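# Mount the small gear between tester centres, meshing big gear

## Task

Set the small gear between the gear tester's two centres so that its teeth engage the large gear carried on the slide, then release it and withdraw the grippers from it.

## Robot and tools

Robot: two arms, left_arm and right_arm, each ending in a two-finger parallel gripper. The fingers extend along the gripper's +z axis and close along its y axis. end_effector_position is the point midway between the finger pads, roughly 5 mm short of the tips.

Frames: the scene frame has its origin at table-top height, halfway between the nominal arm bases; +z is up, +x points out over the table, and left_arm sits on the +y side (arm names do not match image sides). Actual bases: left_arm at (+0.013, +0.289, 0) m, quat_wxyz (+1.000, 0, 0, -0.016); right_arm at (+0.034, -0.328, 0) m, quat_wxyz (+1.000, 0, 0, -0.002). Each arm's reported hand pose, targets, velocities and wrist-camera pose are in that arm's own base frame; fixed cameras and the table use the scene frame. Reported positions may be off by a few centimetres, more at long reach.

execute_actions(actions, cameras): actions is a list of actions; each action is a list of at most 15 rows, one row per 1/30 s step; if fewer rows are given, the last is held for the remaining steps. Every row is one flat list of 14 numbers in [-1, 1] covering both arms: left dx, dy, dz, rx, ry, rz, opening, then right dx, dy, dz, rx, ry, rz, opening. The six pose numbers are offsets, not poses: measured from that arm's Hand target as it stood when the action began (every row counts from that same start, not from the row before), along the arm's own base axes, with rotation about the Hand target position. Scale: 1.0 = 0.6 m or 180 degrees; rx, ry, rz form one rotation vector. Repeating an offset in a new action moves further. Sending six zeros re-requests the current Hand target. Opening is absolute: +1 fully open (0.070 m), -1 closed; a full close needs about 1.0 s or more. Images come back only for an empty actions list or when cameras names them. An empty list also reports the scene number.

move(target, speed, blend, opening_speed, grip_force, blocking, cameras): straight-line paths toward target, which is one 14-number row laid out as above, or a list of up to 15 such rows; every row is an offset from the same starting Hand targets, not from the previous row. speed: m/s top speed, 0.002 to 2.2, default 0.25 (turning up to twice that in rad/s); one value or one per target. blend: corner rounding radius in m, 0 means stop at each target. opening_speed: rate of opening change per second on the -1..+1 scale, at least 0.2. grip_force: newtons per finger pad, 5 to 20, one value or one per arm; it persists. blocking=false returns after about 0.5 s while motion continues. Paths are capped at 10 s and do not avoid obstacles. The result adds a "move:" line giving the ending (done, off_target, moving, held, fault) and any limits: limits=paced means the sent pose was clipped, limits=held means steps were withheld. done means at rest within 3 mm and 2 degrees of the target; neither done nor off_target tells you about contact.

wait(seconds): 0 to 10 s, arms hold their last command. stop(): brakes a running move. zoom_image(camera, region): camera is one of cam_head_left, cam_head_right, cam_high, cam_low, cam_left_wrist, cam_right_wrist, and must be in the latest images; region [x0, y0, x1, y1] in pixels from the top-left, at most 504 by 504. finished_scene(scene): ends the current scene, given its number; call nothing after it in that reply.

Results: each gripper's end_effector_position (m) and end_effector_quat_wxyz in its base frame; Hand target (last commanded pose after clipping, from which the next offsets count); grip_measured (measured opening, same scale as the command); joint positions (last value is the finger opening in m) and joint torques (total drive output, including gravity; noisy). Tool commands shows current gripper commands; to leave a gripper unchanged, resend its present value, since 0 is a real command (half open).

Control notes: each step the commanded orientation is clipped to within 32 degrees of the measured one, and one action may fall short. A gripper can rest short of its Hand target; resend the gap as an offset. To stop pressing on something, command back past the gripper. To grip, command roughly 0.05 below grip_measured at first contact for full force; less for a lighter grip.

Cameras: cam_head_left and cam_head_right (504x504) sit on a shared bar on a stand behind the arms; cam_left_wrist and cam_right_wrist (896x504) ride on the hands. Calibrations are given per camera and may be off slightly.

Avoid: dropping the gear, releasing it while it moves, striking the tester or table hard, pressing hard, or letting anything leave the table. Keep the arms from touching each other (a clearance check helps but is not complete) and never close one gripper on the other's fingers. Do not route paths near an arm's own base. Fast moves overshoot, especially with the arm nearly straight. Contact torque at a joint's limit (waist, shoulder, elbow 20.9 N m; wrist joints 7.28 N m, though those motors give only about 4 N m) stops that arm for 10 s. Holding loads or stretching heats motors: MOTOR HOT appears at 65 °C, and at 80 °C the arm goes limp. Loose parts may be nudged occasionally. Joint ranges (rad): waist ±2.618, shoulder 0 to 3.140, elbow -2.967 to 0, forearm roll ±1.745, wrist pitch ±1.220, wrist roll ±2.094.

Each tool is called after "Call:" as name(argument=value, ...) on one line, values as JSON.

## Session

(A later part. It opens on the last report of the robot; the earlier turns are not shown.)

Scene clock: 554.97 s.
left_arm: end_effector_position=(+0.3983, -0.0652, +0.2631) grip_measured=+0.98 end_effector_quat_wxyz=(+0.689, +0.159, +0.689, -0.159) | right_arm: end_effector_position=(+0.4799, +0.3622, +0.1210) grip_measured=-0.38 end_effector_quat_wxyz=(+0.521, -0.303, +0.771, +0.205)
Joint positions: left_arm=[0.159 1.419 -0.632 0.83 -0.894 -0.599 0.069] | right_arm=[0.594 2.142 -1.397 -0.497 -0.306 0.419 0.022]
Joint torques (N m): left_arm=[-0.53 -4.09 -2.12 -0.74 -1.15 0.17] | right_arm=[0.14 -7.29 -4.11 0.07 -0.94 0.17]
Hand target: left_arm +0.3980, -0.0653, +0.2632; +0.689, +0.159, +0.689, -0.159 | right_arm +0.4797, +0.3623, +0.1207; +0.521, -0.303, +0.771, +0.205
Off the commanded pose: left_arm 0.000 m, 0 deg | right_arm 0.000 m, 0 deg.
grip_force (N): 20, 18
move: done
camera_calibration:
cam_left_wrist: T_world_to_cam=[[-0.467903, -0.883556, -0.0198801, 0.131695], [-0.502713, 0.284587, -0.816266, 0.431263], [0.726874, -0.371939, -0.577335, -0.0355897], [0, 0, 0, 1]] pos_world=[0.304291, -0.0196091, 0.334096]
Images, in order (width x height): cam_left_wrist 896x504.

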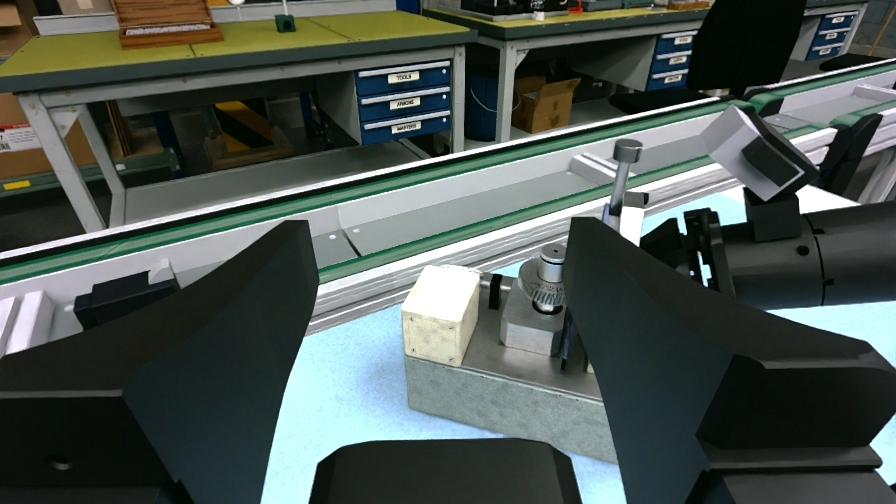

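Call:
move(target=[0.01,-0.09,-0.08,0,0,-0.08,1,0,0,0,0,0,0,-0.38], speed=0.25, cameras=["cam_left_wrist"])

Call:
zoom_image(camera="cam_left_wrist", region=[360, 200, 560, 400])

Scene clock: 559.57 s.
left_arm: end_effector_position=(+0.4038, -0.1196, +0.2148) grip_measured=+0.98 end_effector_quat_wxyz=(+0.663, +0.245, +0.664, -0.244) | right_arm: end_effector_position=(+0.4799, +0.3622, +0.1210) grip_measured=-0.38 end_effector_quat_wxyz=(+0.521, -0.303, +0.771, +0.205)
Joint positions: left_arm=[0.103 1.668 -0.667 0.924 -1.136 -0.508 0.069] | right_arm=[0.594 2.142 -1.397 -0.497 -0.306 0.419 0.022]
Joint torques (N m): left_arm=[0.01 -4.94 -2.6 -0.75 -1.08 -0.11] | right_arm=[-0.06 -7.28 -4.11 0.07 -0.94 0.17]
Hand target: left_arm +0.4040, -0.1193, +0.2152; +0.664, +0.244, +0.664, -0.244 | right_arm +0.4797, +0.3623, +0.1207; +0.521, -0.303, +0.771, +0.205
Off the commanded pose: left_arm 0.000 m, 0 deg | right_arm 0.000 m, 0 deg.
grip_force (N): 20, 18
move: done
camera_calibration:
cam_left_wrist: T_world_to_cam=[[-0.674112, -0.73836, -0.0199294, 0.185895], [-0.415455, 0.401337, -0.816288, 0.388873], [0.610712, -0.54199, -0.577302, -0.0612176], [0, 0, 0, 1]] pos_world=[0.32426, -0.0519908, 0.285796]
Images, in order (width x height): cam_left_wrist 896x504.

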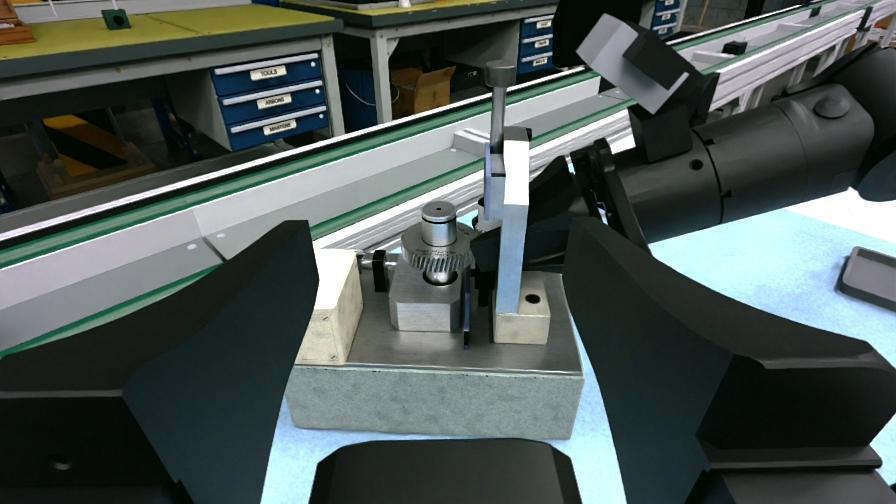

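Scaled by 2.520 from the camera's 896x504 image, which has a finer 1280x720 frame.

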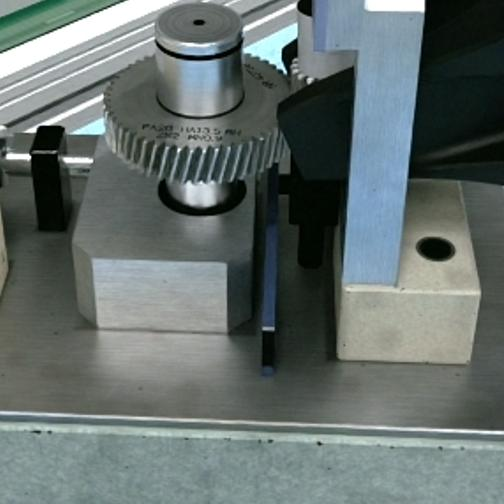

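Call:
zoom_image(camera="cam_left_wrist", region=[460, 190, 520, 280])

Scaled by 5.600 from the camera's 896x504 image, which has a finer 1280x720 frame.

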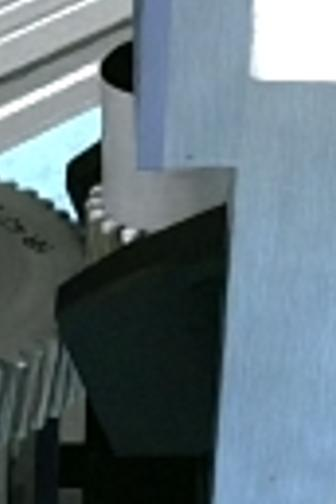

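Call:
move(target=[0,0,0,0,0,0,1,0,0,0,0,0,0,-0.28], opening_speed=0.2, cameras=["cam_left_wrist","cam_right_wrist"])

Call:
zoom_image(camera="cam_left_wrist", region=[460, 190, 520, 280])

Call:
zoom_image(camera="cam_right_wrist", region=[300, 200, 620, 320])

Scene clock: 573.73 s.
left_arm: end_effector_position=(+0.4037, -0.1196, +0.2152) grip_measured=+0.98 end_effector_quat_wxyz=(+0.664, +0.245, +0.663, -0.244) | right_arm: end_effector_position=(+0.4799, +0.3622, +0.1210) grip_measured=-0.28 end_effector_quat_wxyz=(+0.521, -0.303, +0.771, +0.205)
Joint positions: left_arm=[0.103 1.668 -0.667 0.924 -1.136 -0.508 0.069] | right_arm=[0.594 2.142 -1.397 -0.497 -0.306 0.419 0.025]
Joint torques (N m): left_arm=[0.44 -5.02 -2.45 -0.74 -1.1 -0.17] | right_arm=[-0.16 -7.25 -4.04 0.14 -0.94 0.17]
Hand target: left_arm +0.4040, -0.1193, +0.2151; +0.664, +0.244, +0.664, -0.244 | right_arm +0.4797, +0.3623, +0.1207; +0.521, -0.303, +0.771, +0.205
Off the commanded pose: left_arm 0.000 m, 0 deg | right_arm 0.000 m, 0 deg.
grip_force (N): 20, 18
move: done
camera_calibration:
cam_left_wrist: T_world_to_cam=[[-0.674155, -0.738304, -0.0205332, 0.185956], [-0.414744, 0.40142, -0.816609, 0.388898], [0.611148, -0.542005, -0.576826, -0.0612013], [0, 0, 0, 1]] pos_world=[0.32406, -0.0519906, 0.286094]
cam_right_wrist: T_world_to_cam=[[0.685255, -0.728158, -0.0145227, -0.0618181], [-0.621029, -0.573789, -0.533938, 0.568512], [0.380458, 0.374903, -0.845399, -0.09387], [0, 0, 0, 1]] pos_world=[0.431137, 0.316385, 0.223295]
Images, in order (width x height): cam_left_wrist 896x504, cam_right_wrist 896x504.

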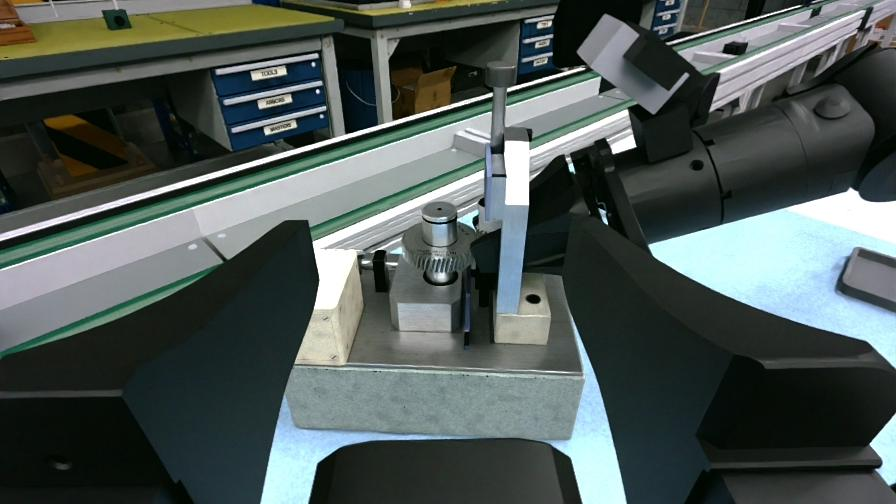

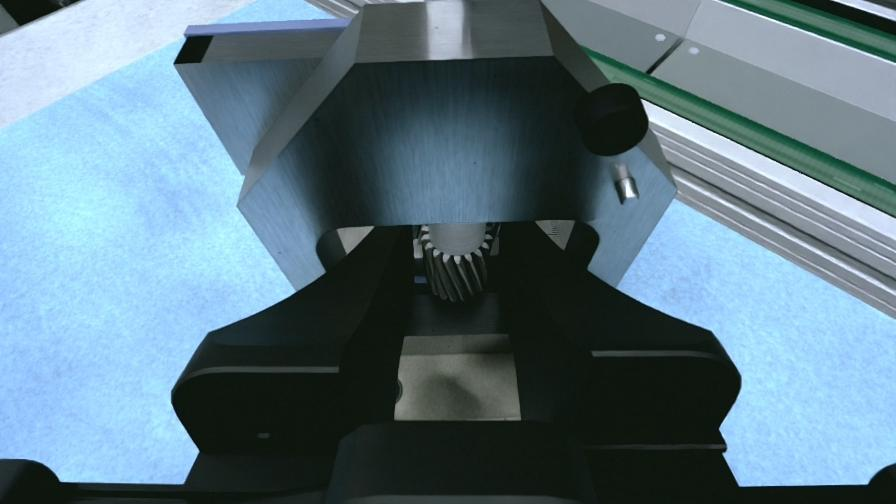

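Scaled by 5.600 from the camera's 896x504 image, which has a finer 1280x720 frame.

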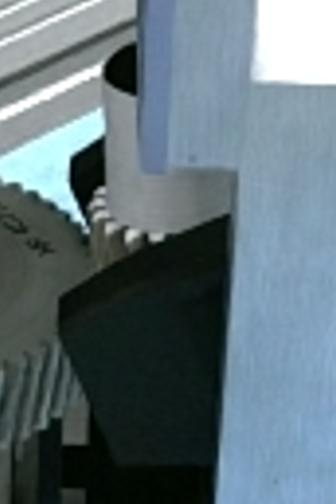

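Scaled by 1.575 from the camera's 896x504 image, which has a finer 1280x720 frame.

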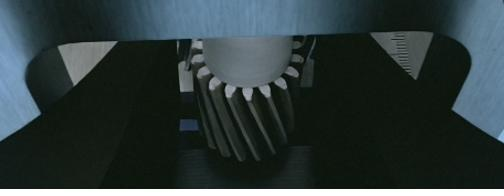

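Call:
move(target=[0,0,0,0,0,0,1,-0.061,-0.057,0,0,0,0,-0.28], speed=0.05, cameras=["cam_left_wrist","cam_right_wrist"])

Call:
zoom_image(camera="cam_left_wrist", region=[440, 180, 540, 280])

Call:
zoom_image(camera="cam_right_wrist", region=[340, 100, 560, 300])

Scene clock: 591.47 s.
left_arm: end_effector_position=(+0.4037, -0.1196, +0.2152) grip_measured=+0.98 end_effector_quat_wxyz=(+0.664, +0.245, +0.663, -0.244) | right_arm: end_effector_position=(+0.4427, +0.3279, +0.1206) grip_measured=-0.28 end_effector_quat_wxyz=(+0.521, -0.304, +0.771, +0.205)
Joint positions: left_arm=[0.103 1.668 -0.667 0.924 -1.136 -0.508 0.069] | right_arm=[0.571 2.001 -1.138 -0.417 -0.418 0.317 0.025]
Joint torques (N m): left_arm=[0.44 -5.05 -2.19 -0.73 -1.11 -0.16] | right_arm=[-0.17 -6.01 -3.98 0.23 -1.1 0.02]
Hand target: left_arm +0.4040, -0.1193, +0.2151; +0.664, +0.244, +0.664, -0.244 | right_arm +0.4431, +0.3281, +0.1207; +0.521, -0.303, +0.771, +0.205
Off the commanded pose: left_arm 0.000 m, 0 deg | right_arm 0.000 m, 0 deg.
grip_force (N): 20, 18
move: done
camera_calibration:
cam_left_wrist: T_world_to_cam=[[-0.674155, -0.738304, -0.0205332, 0.185956], [-0.414744, 0.40142, -0.816609, 0.388898], [0.611148, -0.542005, -0.576826, -0.0612013], [0, 0, 0, 1]] pos_world=[0.32406, -0.0519906, 0.286094]
cam_right_wrist: T_world_to_cam=[[0.685936, -0.727525, -0.01413, -0.0618369], [-0.620831, -0.574992, -0.532873, 0.525713], [0.379554, 0.374289, -0.846077, -0.066506], [0, 0, 0, 1]] pos_world=[0.394038, 0.282185, 0.222995]
Images, in order (width x height): cam_left_wrist 896x504, cam_right_wrist 896x504.

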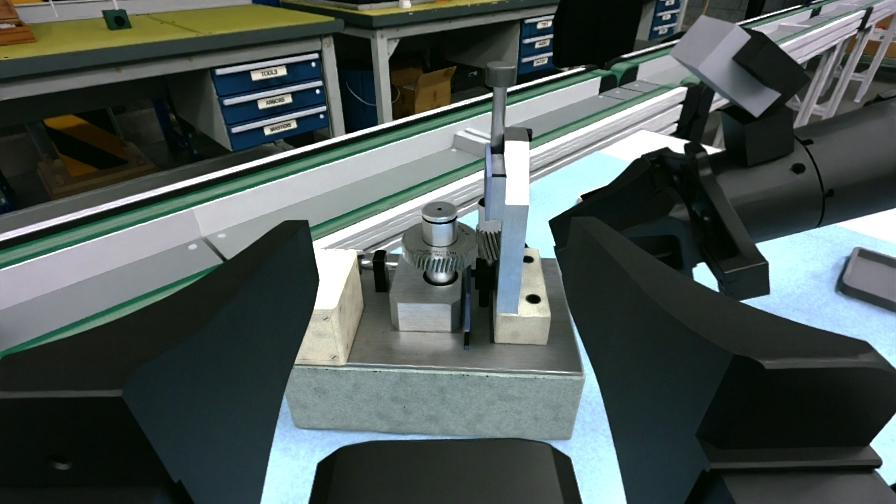

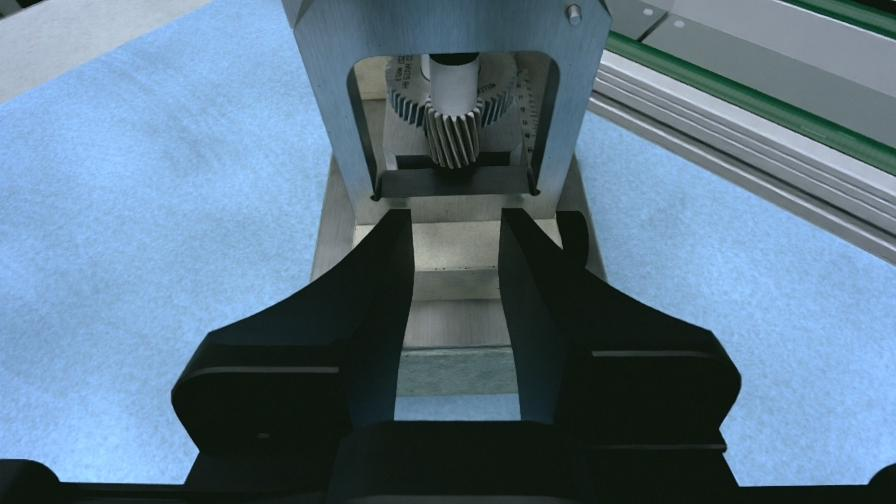

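Scaled by 5.040 from the camera's 896x504 image, which has a finer 1280x720 frame.

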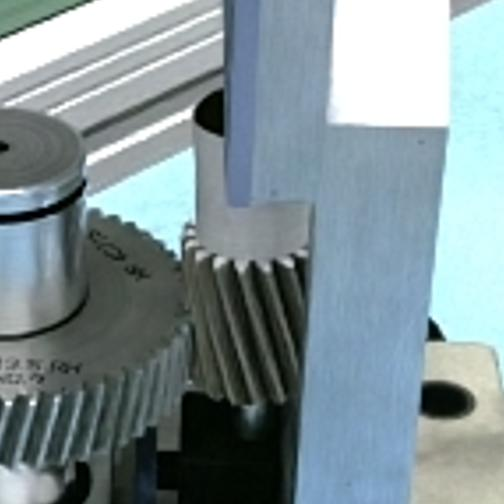

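Scaled by 2.291 from the camera's 896x504 image, which has a finer 1280x720 frame.

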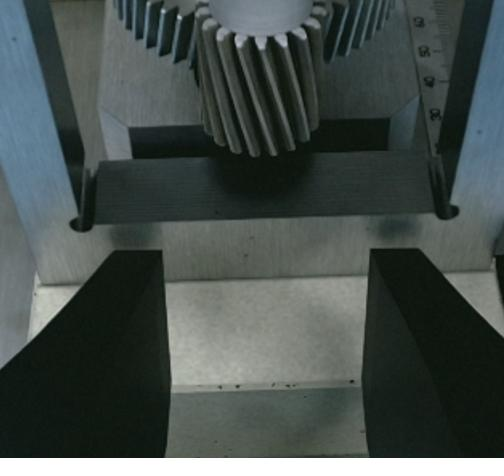

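Call:
move(target=[0,0,0,0,0,0,1,-0.11,-0.10,0.0,0,0,0,-0.28], speed=0.2, cameras=["cam_left_wrist","cam_right_wrist"])

Call:
zoom_image(camera="cam_right_wrist", region=[380, 40, 540, 200])

Call:
zoom_image(camera="cam_left_wrist", region=[360, 50, 600, 290])

Scene clock: 600.70 s.
left_arm: end_effector_position=(+0.4037, -0.1196, +0.2152) grip_measured=+0.98 end_effector_quat_wxyz=(+0.664, +0.245, +0.663, -0.244) | right_arm: end_effector_position=(+0.3768, +0.2680, +0.1210) grip_measured=-0.28 end_effector_quat_wxyz=(+0.521, -0.303, +0.771, +0.205)
Joint positions: left_arm=[0.103 1.668 -0.667 0.924 -1.136 -0.508 0.069] | right_arm=[0.515 1.767 -0.746 -0.405 -0.579 0.255 0.025]
Joint torques (N m): left_arm=[0.37 -4.99 -2.08 -0.72 -1.1 -0.16] | right_arm=[-0.01 -4.72 -3.63 0.14 -1.13 0.09]
Hand target: left_arm +0.4040, -0.1193, +0.2151; +0.664, +0.244, +0.664, -0.244 | right_arm +0.3771, +0.2681, +0.1207; +0.521, -0.303, +0.771, +0.205
Off the commanded pose: left_arm 0.000 m, 0 deg | right_arm 0.000 m, 0 deg.
grip_force (N): 20, 18
move: done
camera_calibration:
cam_left_wrist: T_world_to_cam=[[-0.674155, -0.738304, -0.0205332, 0.185956], [-0.414744, 0.40142, -0.816609, 0.388898], [0.611148, -0.542005, -0.576826, -0.0612013], [0, 0, 0, 1]] pos_world=[0.32406, -0.0519906, 0.286094]
cam_right_wrist: T_world_to_cam=[[0.685493, -0.727932, -0.0146347, -0.0598639], [-0.621015, -0.57408, -0.533641, 0.450427], [0.380053, 0.374896, -0.845584, -0.019153], [0, 0, 0, 1]] pos_world=[0.328037, 0.222185, 0.223295]
Images, in order (width x height): cam_left_wrist 896x504, cam_right_wrist 896x504.

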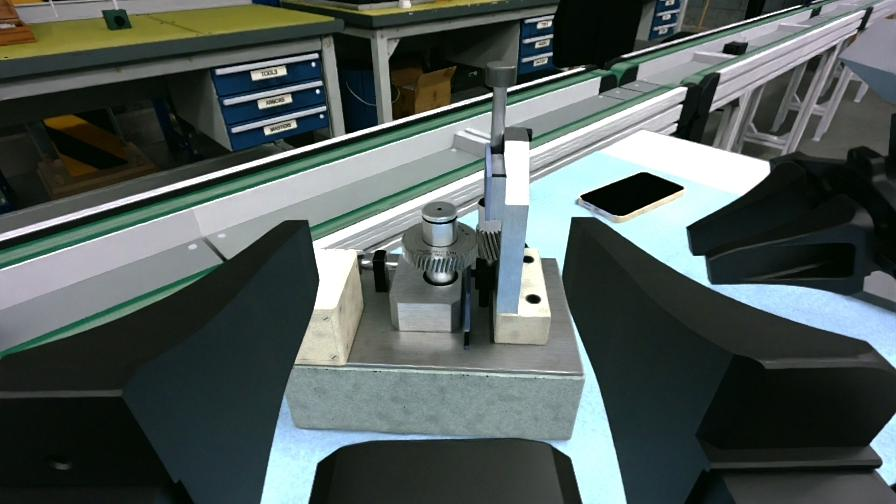

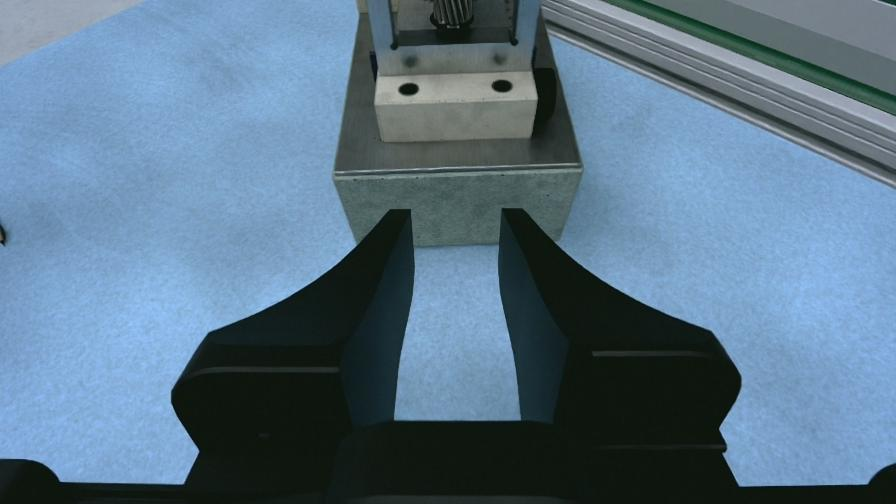

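Scaled by 3.150 from the camera's 896x504 image, which has a finer 1280x720 frame.

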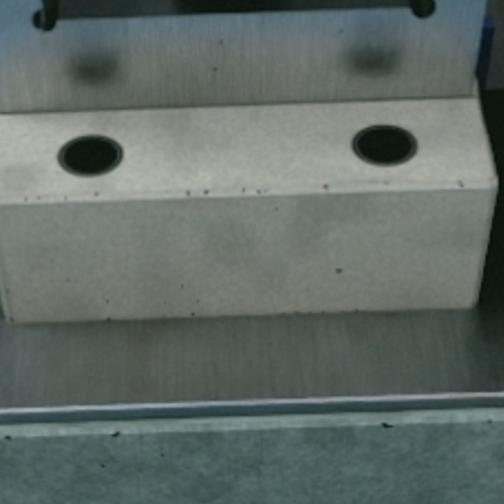

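Scaled by 2.100 from the camera's 896x504 image, which has a finer 1280x720 frame.

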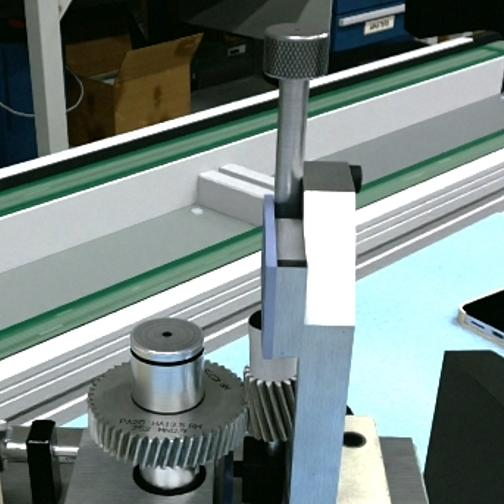

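Call:
move(target=[0.2,0.03,0,0,0,-0.25,1,0,0,0,0,0,0,-0.28], speed=0.2, cameras=["cam_left_wrist"])

Scene clock: 611.67 s.
left_arm: end_effector_position=(+0.5243, -0.1013, +0.2151) grip_measured=+0.98 end_effector_quat_wxyz=(+0.560, +0.401, +0.654, -0.313) | right_arm: end_effector_position=(+0.3770, +0.2681, +0.1209) grip_measured=-0.28 end_effector_quat_wxyz=(+0.521, -0.303, +0.771, +0.205)
Joint positions: left_arm=[0.21 2.159 -1.653 1.616 -1.225 -1.147 0.069] | right_arm=[0.515 1.768 -0.747 -0.405 -0.579 0.255 0.025]
Joint torques (N m): left_arm=[-0.69 -8.24 -2.27 -1.06 -0.5 0.08] | right_arm=[0.86 -4.59 -3.57 0.26 -0.97 0.17]
Hand target: left_arm +0.5240, -0.1013, +0.2151; +0.520, +0.480, +0.520, -0.479 | right_arm +0.3771, +0.2681, +0.1208; +0.521, -0.303, +0.771, +0.205
Off the commanded pose: left_arm 0.000 m, 27 deg | right_arm 0.000 m, 0 deg.
joint sent to its limit (left arm) — joint 5 (wrist pitch), lower limit. The joint targets are off in orientation, not in position.
grip_force (N): 20, 18
move: off_target (left_arm)
camera_calibration:
cam_left_wrist: T_world_to_cam=[[-0.891364, -0.450272, -0.0521992, 0.430654], [-0.289072, 0.653362, -0.699682, 0.365927], [0.349153, -0.608582, -0.712545, 0.0348457], [0, 0, 0, 1]] pos_world=[0.477482, -0.0239646, 0.303341]
Images, in order (width x height): cam_left_wrist 896x504.

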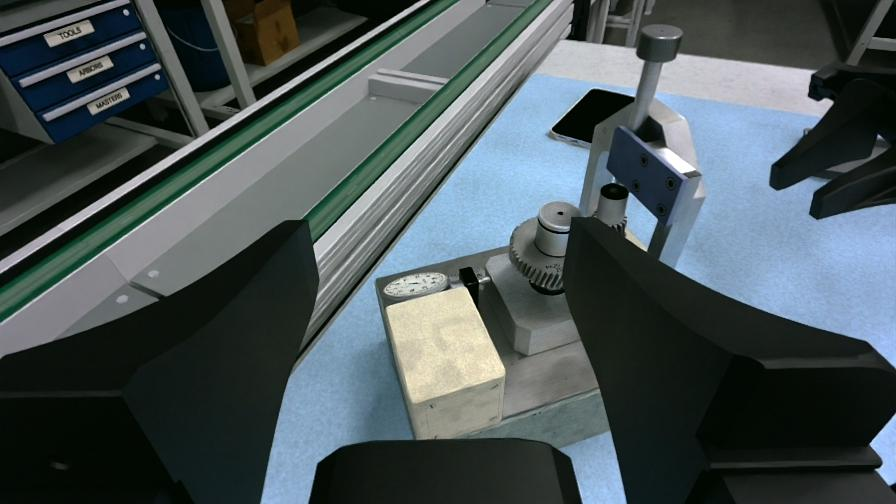

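Call:
zoom_image(camera="cam_left_wrist", region=[500, 110, 720, 330])

Call:
zoom_image(camera="cam_left_wrist", region=[565, 160, 655, 250])

Scaled by 2.291 from the camera's 896x504 image, which has a finer 1280x720 frame.

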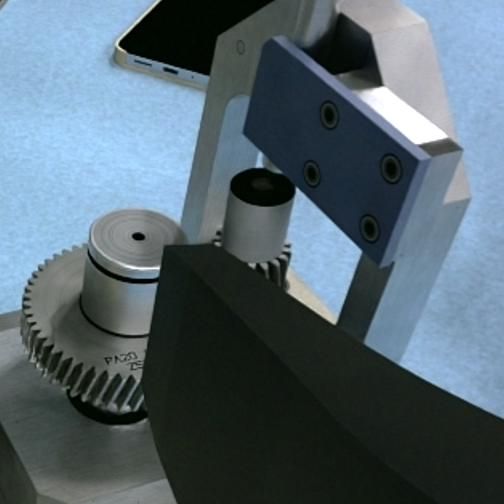

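Scaled by 5.600 from the camera's 896x504 image, which has a finer 1280x720 frame.

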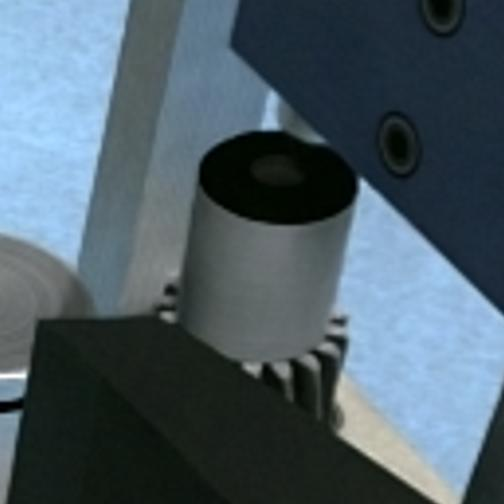

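Call:
move(target=[0.06,-0.07,-0.03,0,0,0,1,0,0,0,0,0,0,-0.28], speed=0.1, cameras=["cam_left_wrist"])

Call:
zoom_image(camera="cam_left_wrist", region=[520, 60, 720, 260])

Scene clock: 635.60 s.
left_arm: end_effector_position=(+0.5600, -0.1438, +0.1969) grip_measured=+0.98 end_effector_quat_wxyz=(+0.561, +0.411, +0.630, -0.347) | right_arm: end_effector_position=(+0.3770, +0.2681, +0.1209) grip_measured=-0.28 end_effector_quat_wxyz=(+0.521, -0.303, +0.771, +0.205)
Joint positions: left_arm=[0.118 2.36 -1.909 1.582 -1.225 -1.206 0.069] | right_arm=[0.515 1.768 -0.747 -0.405 -0.579 0.255 0.025]
Joint torques (N m): left_arm=[-0.34 -8.89 -2.88 -0.99 -0.42 -0.12] | right_arm=[0.84 -4.58 -3.56 0.22 -0.97 0.17]
Hand target: left_arm +0.5600, -0.1433, +0.1972; +0.520, +0.480, +0.520, -0.479 | right_arm +0.3771, +0.2681, +0.1208; +0.521, -0.303, +0.771, +0.205
Off the commanded pose: left_arm 0.001 m, 22 deg | right_arm 0.000 m, 0 deg.
joint sent to its limit (left arm) — joint 5 (wrist pitch), lower limit. The joint targets are off in orientation, not in position.
grip_force (N): 20, 18
move: off_target (left_arm)
camera_calibration:
cam_left_wrist: T_world_to_cam=[[-0.920489, -0.388847, -0.0386987, 0.464804], [-0.238211, 0.636873, -0.733246, 0.367036], [0.309767, -0.665726, -0.678862, -0.00930208], [0, 0, 0, 1]] pos_world=[0.51816, -0.0592104, 0.2808]
Images, in order (width x height): cam_left_wrist 896x504.

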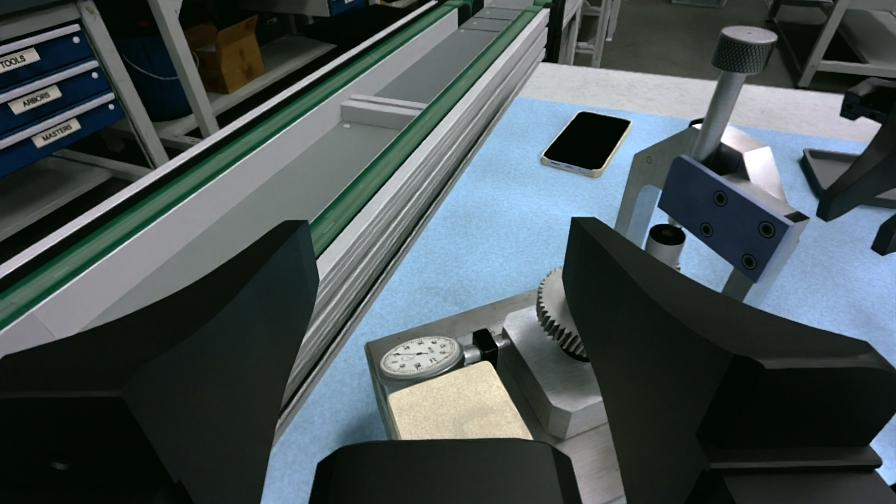

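Scaled by 2.520 from the camera's 896x504 image, which has a finer 1280x720 frame.

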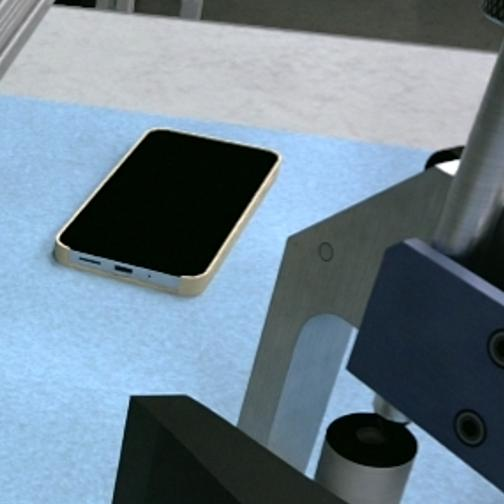

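Call:
zoom_image(camera="cam_left_wrist", region=[645, 205, 705, 265])

Scaled by 8.400 from the camera's 896x504 image, which has a finer 1280x720 frame.

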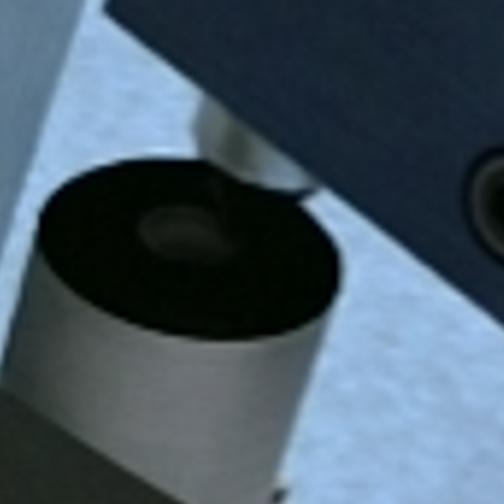

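Call:
move(target=[[0,0,0,0,0,0,1,0.11,0.10,0,0,0,0,-0.28],[0,0,0,0,0,0,1,0.171,0.157,0,0,0,0,-0.28]], speed=[0.15,0.04], blend=[0.01,0], cameras=["cam_right_wrist"])

Call:
zoom_image(camera="cam_right_wrist", region=[340, 100, 560, 320])

Scene clock: 650.63 s.
left_arm: end_effector_position=(+0.5600, -0.1438, +0.1969) grip_measured=+0.98 end_effector_quat_wxyz=(+0.561, +0.411, +0.630, -0.347) | right_arm: end_effector_position=(+0.4799, +0.3623, +0.1208) grip_measured=-0.28 end_effector_quat_wxyz=(+0.521, -0.303, +0.771, +0.205)
Joint positions: left_arm=[0.118 2.36 -1.909 1.582 -1.225 -1.206 0.069] | right_arm=[0.594 2.143 -1.398 -0.497 -0.305 0.418 0.025]
Joint torques (N m): left_arm=[0.41 -9.11 -2.32 -1.21 -0.56 0.16] | right_arm=[0.57 -7.42 -3.27 0.15 -1.1 0.07]
Hand target: left_arm +0.5600, -0.1433, +0.1971; +0.520, +0.480, +0.520, -0.479 | right_arm +0.4797, +0.3623, +0.1207; +0.521, -0.303, +0.771, +0.205
Off the commanded pose: left_arm 0.001 m, 22 deg | right_arm 0.000 m, 0 deg.
joint sent to its limit (left arm) — joint 5 (wrist pitch), lower limit. The joint targets are off in orientation, not in position.
grip_force (N): 20, 18
move: off_target (left_arm)
camera_calibration:
cam_right_wrist: T_world_to_cam=[[0.685389, -0.72804, -0.014141, -0.0618538], [-0.620937, -0.574196, -0.533607, 0.568589], [0.380367, 0.374509, -0.845615, -0.0938171], [0, 0, 0, 1]] pos_world=[0.431137, 0.316585, 0.223195]
Images, in order (width x height): cam_right_wrist 896x504.

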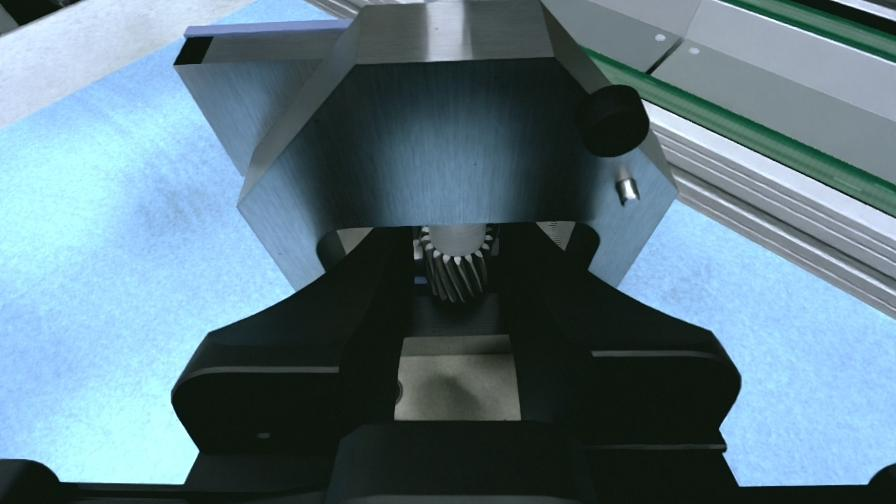

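Scaled by 2.291 from the camera's 896x504 image, which has a finer 1280x720 frame.

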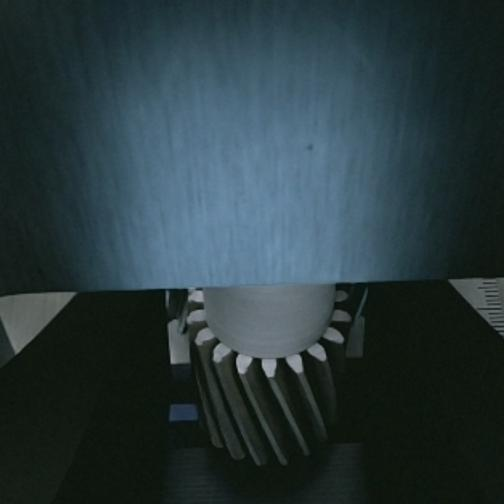

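Call:
move(target=[0,0,0,0,0,0,1,0,0,0,0,0,0,-0.58], grip_force=[20,10], opening_speed=0.25, cameras=["cam_left_wrist"])

Call:
zoom_image(camera="cam_left_wrist", region=[645, 205, 705, 265])

Scene clock: 655.53 s.
left_arm: end_effector_position=(+0.5600, -0.1438, +0.1969) grip_measured=+0.98 end_effector_quat_wxyz=(+0.561, +0.411, +0.630, -0.347) | right_arm: end_effector_position=(+0.4796, +0.3622, +0.1208) grip_measured=-0.48 end_effector_quat_wxyz=(+0.521, -0.303, +0.771, +0.205)
Joint positions: left_arm=[0.118 2.36 -1.909 1.582 -1.225 -1.206 0.069] | right_arm=[0.594 2.142 -1.396 -0.497 -0.306 0.418 0.018]
Joint torques (N m): left_arm=[0.45 -9.05 -2.37 -1.22 -0.55 0.05] | right_arm=[-0.09 -5.8 -4.5 0.3 -0.93 -0.03]
Hand target: left_arm +0.5600, -0.1433, +0.1971; +0.520, +0.480, +0.520, -0.479 | right_arm +0.4797, +0.3623, +0.1207; +0.521, -0.303, +0.771, +0.205
Off the commanded pose: left_arm 0.001 m, 22 deg | right_arm 0.000 m, 0 deg.
joint sent to its limit (left arm) — joint 5 (wrist pitch), lower limit. The joint targets are off in orientation, not in position.
grip_force (N): 20, 10
move: off_target (left_arm)
camera_calibration:
cam_left_wrist: T_world_to_cam=[[-0.920489, -0.388847, -0.0386987, 0.464804], [-0.238211, 0.636873, -0.733246, 0.367036], [0.309767, -0.665726, -0.678862, -0.00930208], [0, 0, 0, 1]] pos_world=[0.51816, -0.0592104, 0.2808]
Images, in order (width x height): cam_left_wrist 896x504.

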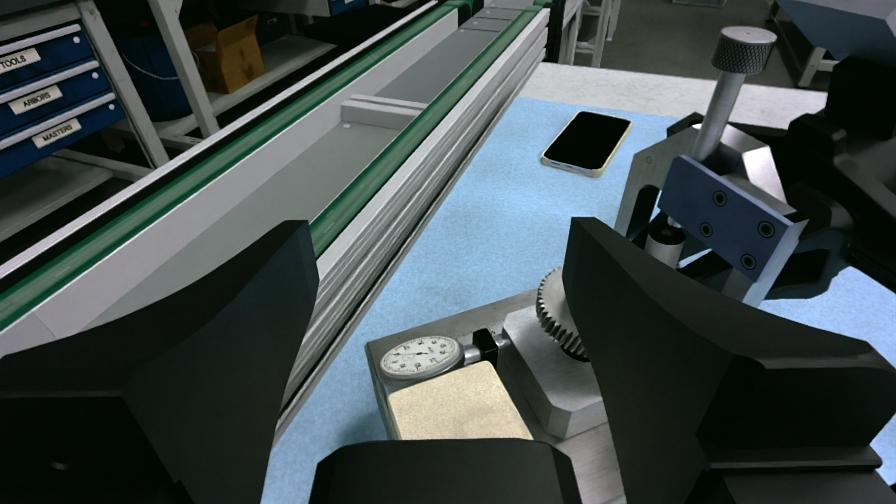

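Scaled by 8.400 from the camera's 896x504 image, which has a finer 1280x720 frame.

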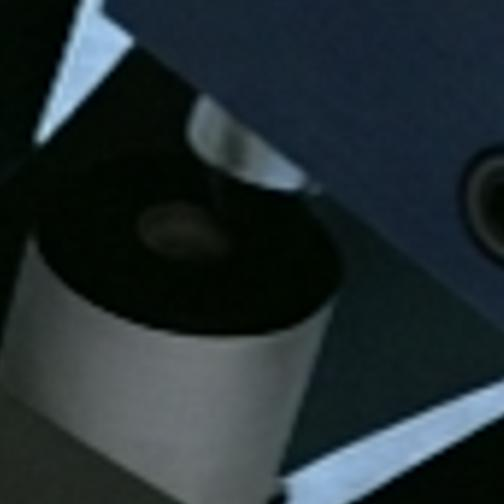

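Call:
move(target=[[0,0,0,0,0,0,1,-0.0015,-0.0014,0,0,0,0,-0.58],[0,0,0,0,0,0,1,-0.0027,-0.0025,0,0,0,0,-0.58]], speed=0.01, cameras=["cam_left_wrist"])

Call:
zoom_image(camera="cam_left_wrist", region=[645, 205, 705, 265])

Scene clock: 666.97 s.
left_arm: end_effector_position=(+0.5600, -0.1438, +0.1969) grip_measured=+0.98 end_effector_quat_wxyz=(+0.561, +0.411, +0.630, -0.347) | right_arm: end_effector_position=(+0.4780, +0.3613, +0.1205) grip_measured=-0.48 end_effector_quat_wxyz=(+0.521, -0.303, +0.771, +0.205)
Joint positions: left_arm=[0.118 2.36 -1.909 1.582 -1.225 -1.206 0.069] | right_arm=[0.594 2.137 -1.386 -0.491 -0.311 0.412 0.018]
Joint torques (N m): left_arm=[0.44 -8.93 -2.64 -1.21 -0.53 -0.14] | right_arm=[0.43 -7.22 -1.89 0.07 -0.55 -0.01]
Hand target: left_arm +0.5600, -0.1433, +0.1971; +0.520, +0.480, +0.520, -0.479 | right_arm +0.4780, +0.3608, +0.1207; +0.521, -0.303, +0.771, +0.205
Off the commanded pose: left_arm 0.001 m, 22 deg | right_arm 0.001 m, 0 deg.
joint sent to its limit (left arm) — joint 5 (wrist pitch), lower limit. The joint targets are off in orientation, not in position.
grip_force (N): 20, 10
move: off_target (left_arm)
camera_calibration:
cam_left_wrist: T_world_to_cam=[[-0.920489, -0.388847, -0.0386987, 0.464804], [-0.238211, 0.636873, -0.733246, 0.367036], [0.309767, -0.665726, -0.678862, -0.00930208], [0, 0, 0, 1]] pos_world=[0.51816, -0.0592104, 0.2808]
Images, in order (width x height): cam_left_wrist 896x504.

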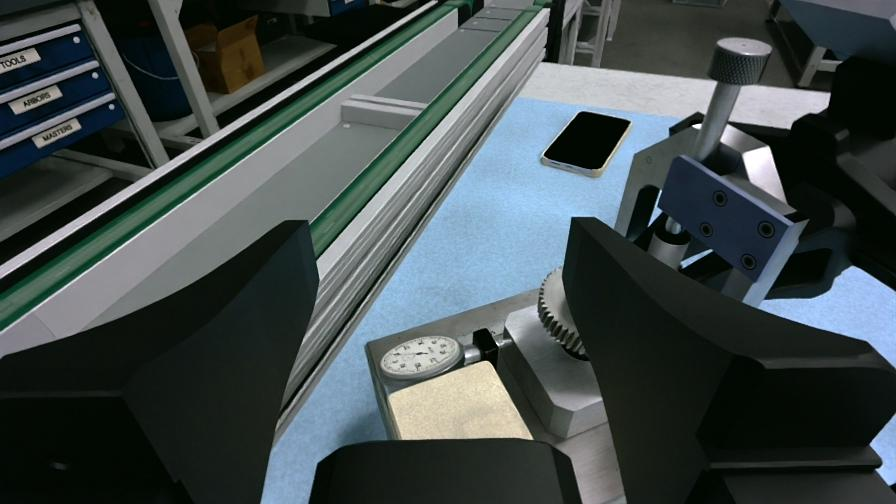

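Scaled by 8.400 from the camera's 896x504 image, which has a finer 1280x720 frame.

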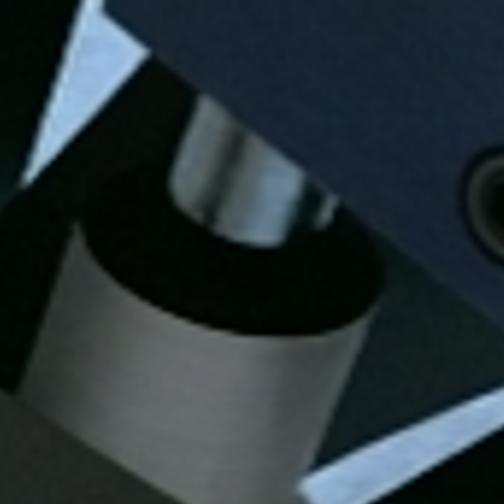

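Call:
move(target=[0,0,0,0,0,0,1,0,0,0,0,0,0,-0.28], opening_speed=0.3, cameras=["cam_left_wrist","cam_right_wrist"])

Call:
zoom_image(camera="cam_left_wrist", region=[645, 205, 705, 265])

Call:
zoom_image(camera="cam_right_wrist", region=[390, 200, 530, 340])

Scene clock: 673.17 s.
left_arm: end_effector_position=(+0.5600, -0.1438, +0.1969) grip_measured=+0.98 end_effector_quat_wxyz=(+0.561, +0.411, +0.630, -0.347) | right_arm: end_effector_position=(+0.4779, +0.3606, +0.1207) grip_measured=-0.28 end_effector_quat_wxyz=(+0.521, -0.303, +0.772, +0.205)
Joint positions: left_arm=[0.118 2.36 -1.909 1.582 -1.225 -1.206 0.069] | right_arm=[0.593 2.135 -1.384 -0.491 -0.311 0.412 0.025]
Joint torques (N m): left_arm=[0.41 -8.85 -2.8 -1.21 -0.53 -0.13] | right_arm=[0.84 -6.77 -4.02 0.17 -1.28 0.02]
Hand target: left_arm +0.5600, -0.1433, +0.1971; +0.520, +0.480, +0.520, -0.479 | right_arm +0.4780, +0.3608, +0.1207; +0.521, -0.303, +0.771, +0.205
Off the commanded pose: left_arm 0.001 m, 22 deg | right_arm 0.000 m, 0 deg.
joint sent to its limit (left arm) — joint 5 (wrist pitch), lower limit. The joint targets are off in orientation, not in position.
grip_force (N): 20, 10
move: off_target (left_arm)
camera_calibration:
cam_left_wrist: T_world_to_cam=[[-0.920489, -0.388847, -0.0386987, 0.464804], [-0.238211, 0.636873, -0.733246, 0.367036], [0.309767, -0.665726, -0.678862, -0.00930208], [0, 0, 0, 1]] pos_world=[0.51816, -0.0592104, 0.2808]
cam_right_wrist: T_world_to_cam=[[0.685199, -0.728197, -0.0151961, -0.0614973], [-0.621716, -0.573882, -0.533038, 0.56643], [0.379436, 0.374685, -0.845955, -0.0920852], [0, 0, 0, 1]] pos_world=[0.429237, 0.314785, 0.223095]
Images, in order (width x height): cam_left_wrist 896x504, cam_right_wrist 896x504.

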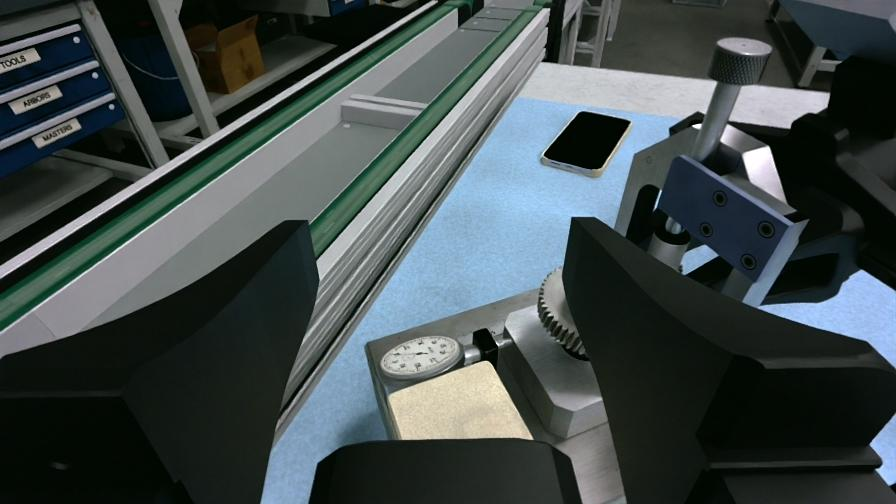

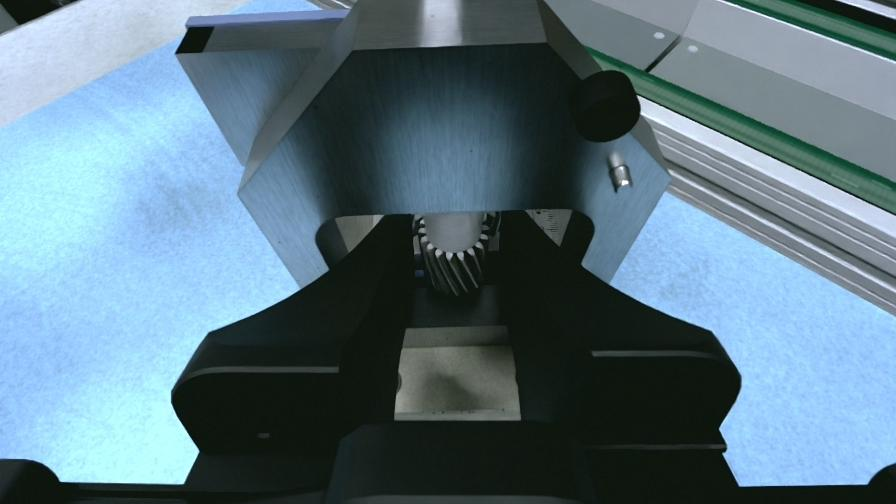

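Scaled by 8.400 from the camera's 896x504 image, which has a finer 1280x720 frame.

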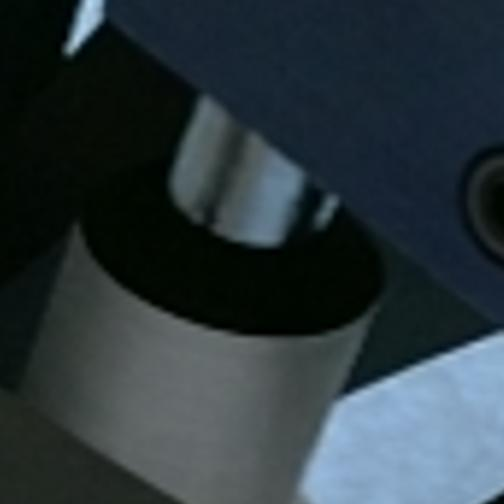

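Scaled by 3.600 from the camera's 896x504 image, which has a finer 1280x720 frame.

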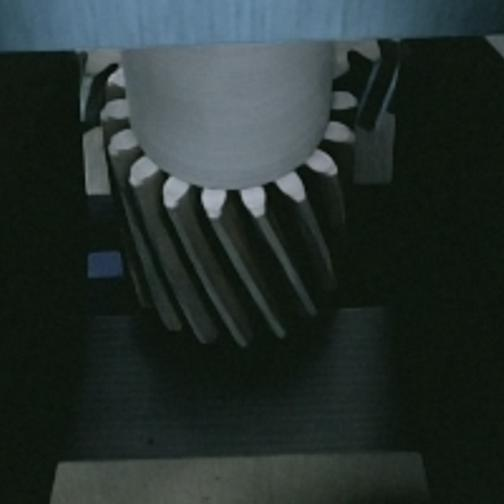

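Call:
move(target=[[0,0,0,0,0,0,1,-0.061,-0.057,0,0,0,0,-0.28],[-0.06,0.07,0.03,0,0,0.0,1,-0.13,-0.12,0,0,0,0,-0.28],[-0.26,0.04,0.03,0,0,0.25,1,-0.171,-0.157,0,0,0,0,-0.28]], speed=[0.06,0.15,0.25], blend=[0.005,0.02,0], cameras=["cam_left_wrist"])

Call:
zoom_image(camera="cam_left_wrist", region=[440, 180, 540, 280])

Scene clock: 683.17 s.
left_arm: end_effector_position=(+0.4039, -0.1193, +0.2155) grip_measured=+0.98 end_effector_quat_wxyz=(+0.664, +0.244, +0.663, -0.244) | right_arm: end_effector_position=(+0.3752, +0.2667, +0.1205) grip_measured=-0.28 end_effector_quat_wxyz=(+0.520, -0.303, +0.772, +0.205)
Joint positions: left_arm=[0.103 1.666 -0.666 0.923 -1.135 -0.508 0.069] | right_arm=[0.513 1.763 -0.738 -0.406 -0.582 0.255 0.025]
Joint torques (N m): left_arm=[-0.02 -3.89 -2.47 -0.52 -1.33 -0.14] | right_arm=[-0.32 -4.97 -3.19 0.12 -1.28 -0.07]
Hand target: left_arm +0.4040, -0.1193, +0.2152; +0.664, +0.244, +0.664, -0.244 | right_arm +0.3754, +0.2666, +0.1207; +0.521, -0.303, +0.771, +0.205
Off the commanded pose: left_arm 0.000 m, 0 deg | right_arm 0.000 m, 0 deg.
grip_force (N): 20, 10
move: done
camera_calibration:
cam_left_wrist: T_world_to_cam=[[-0.672696, -0.739638, -0.0203812, 0.185442], [-0.415336, 0.400255, -0.81688, 0.38923], [0.612353, -0.541047, -0.576448, -0.0614821], [0, 0, 0, 1]] pos_world=[0.324056, -0.0518957, 0.286292]
Images, in order (width x height): cam_left_wrist 896x504.

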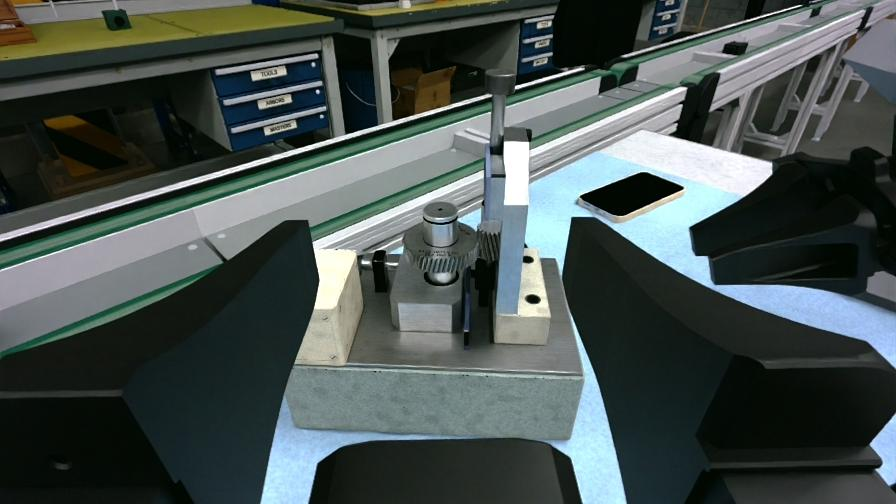

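Scaled by 5.040 from the camera's 896x504 image, which has a finer 1280x720 frame.

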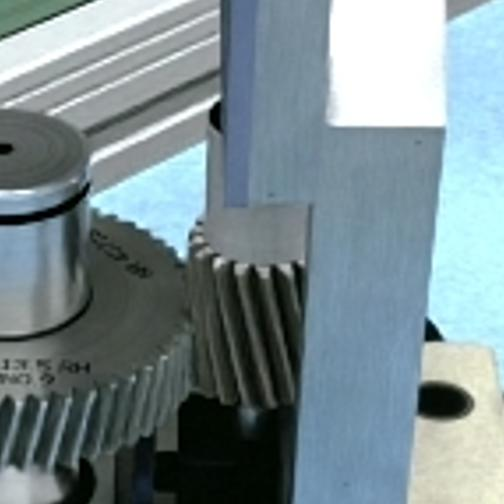

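Call:
zoom_image(camera="cam_left_wrist", region=[466, 215, 506, 265])

Scaled by 10.080 from the camera's 896x504 image, which has a finer 1280x720 frame.

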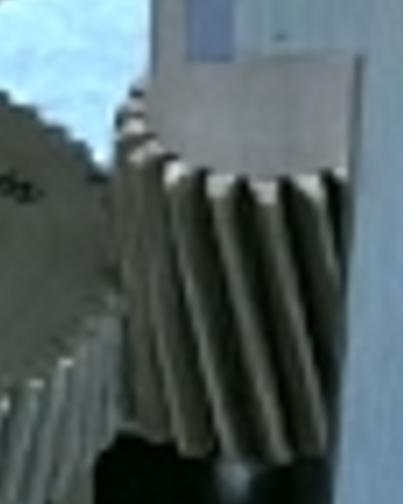

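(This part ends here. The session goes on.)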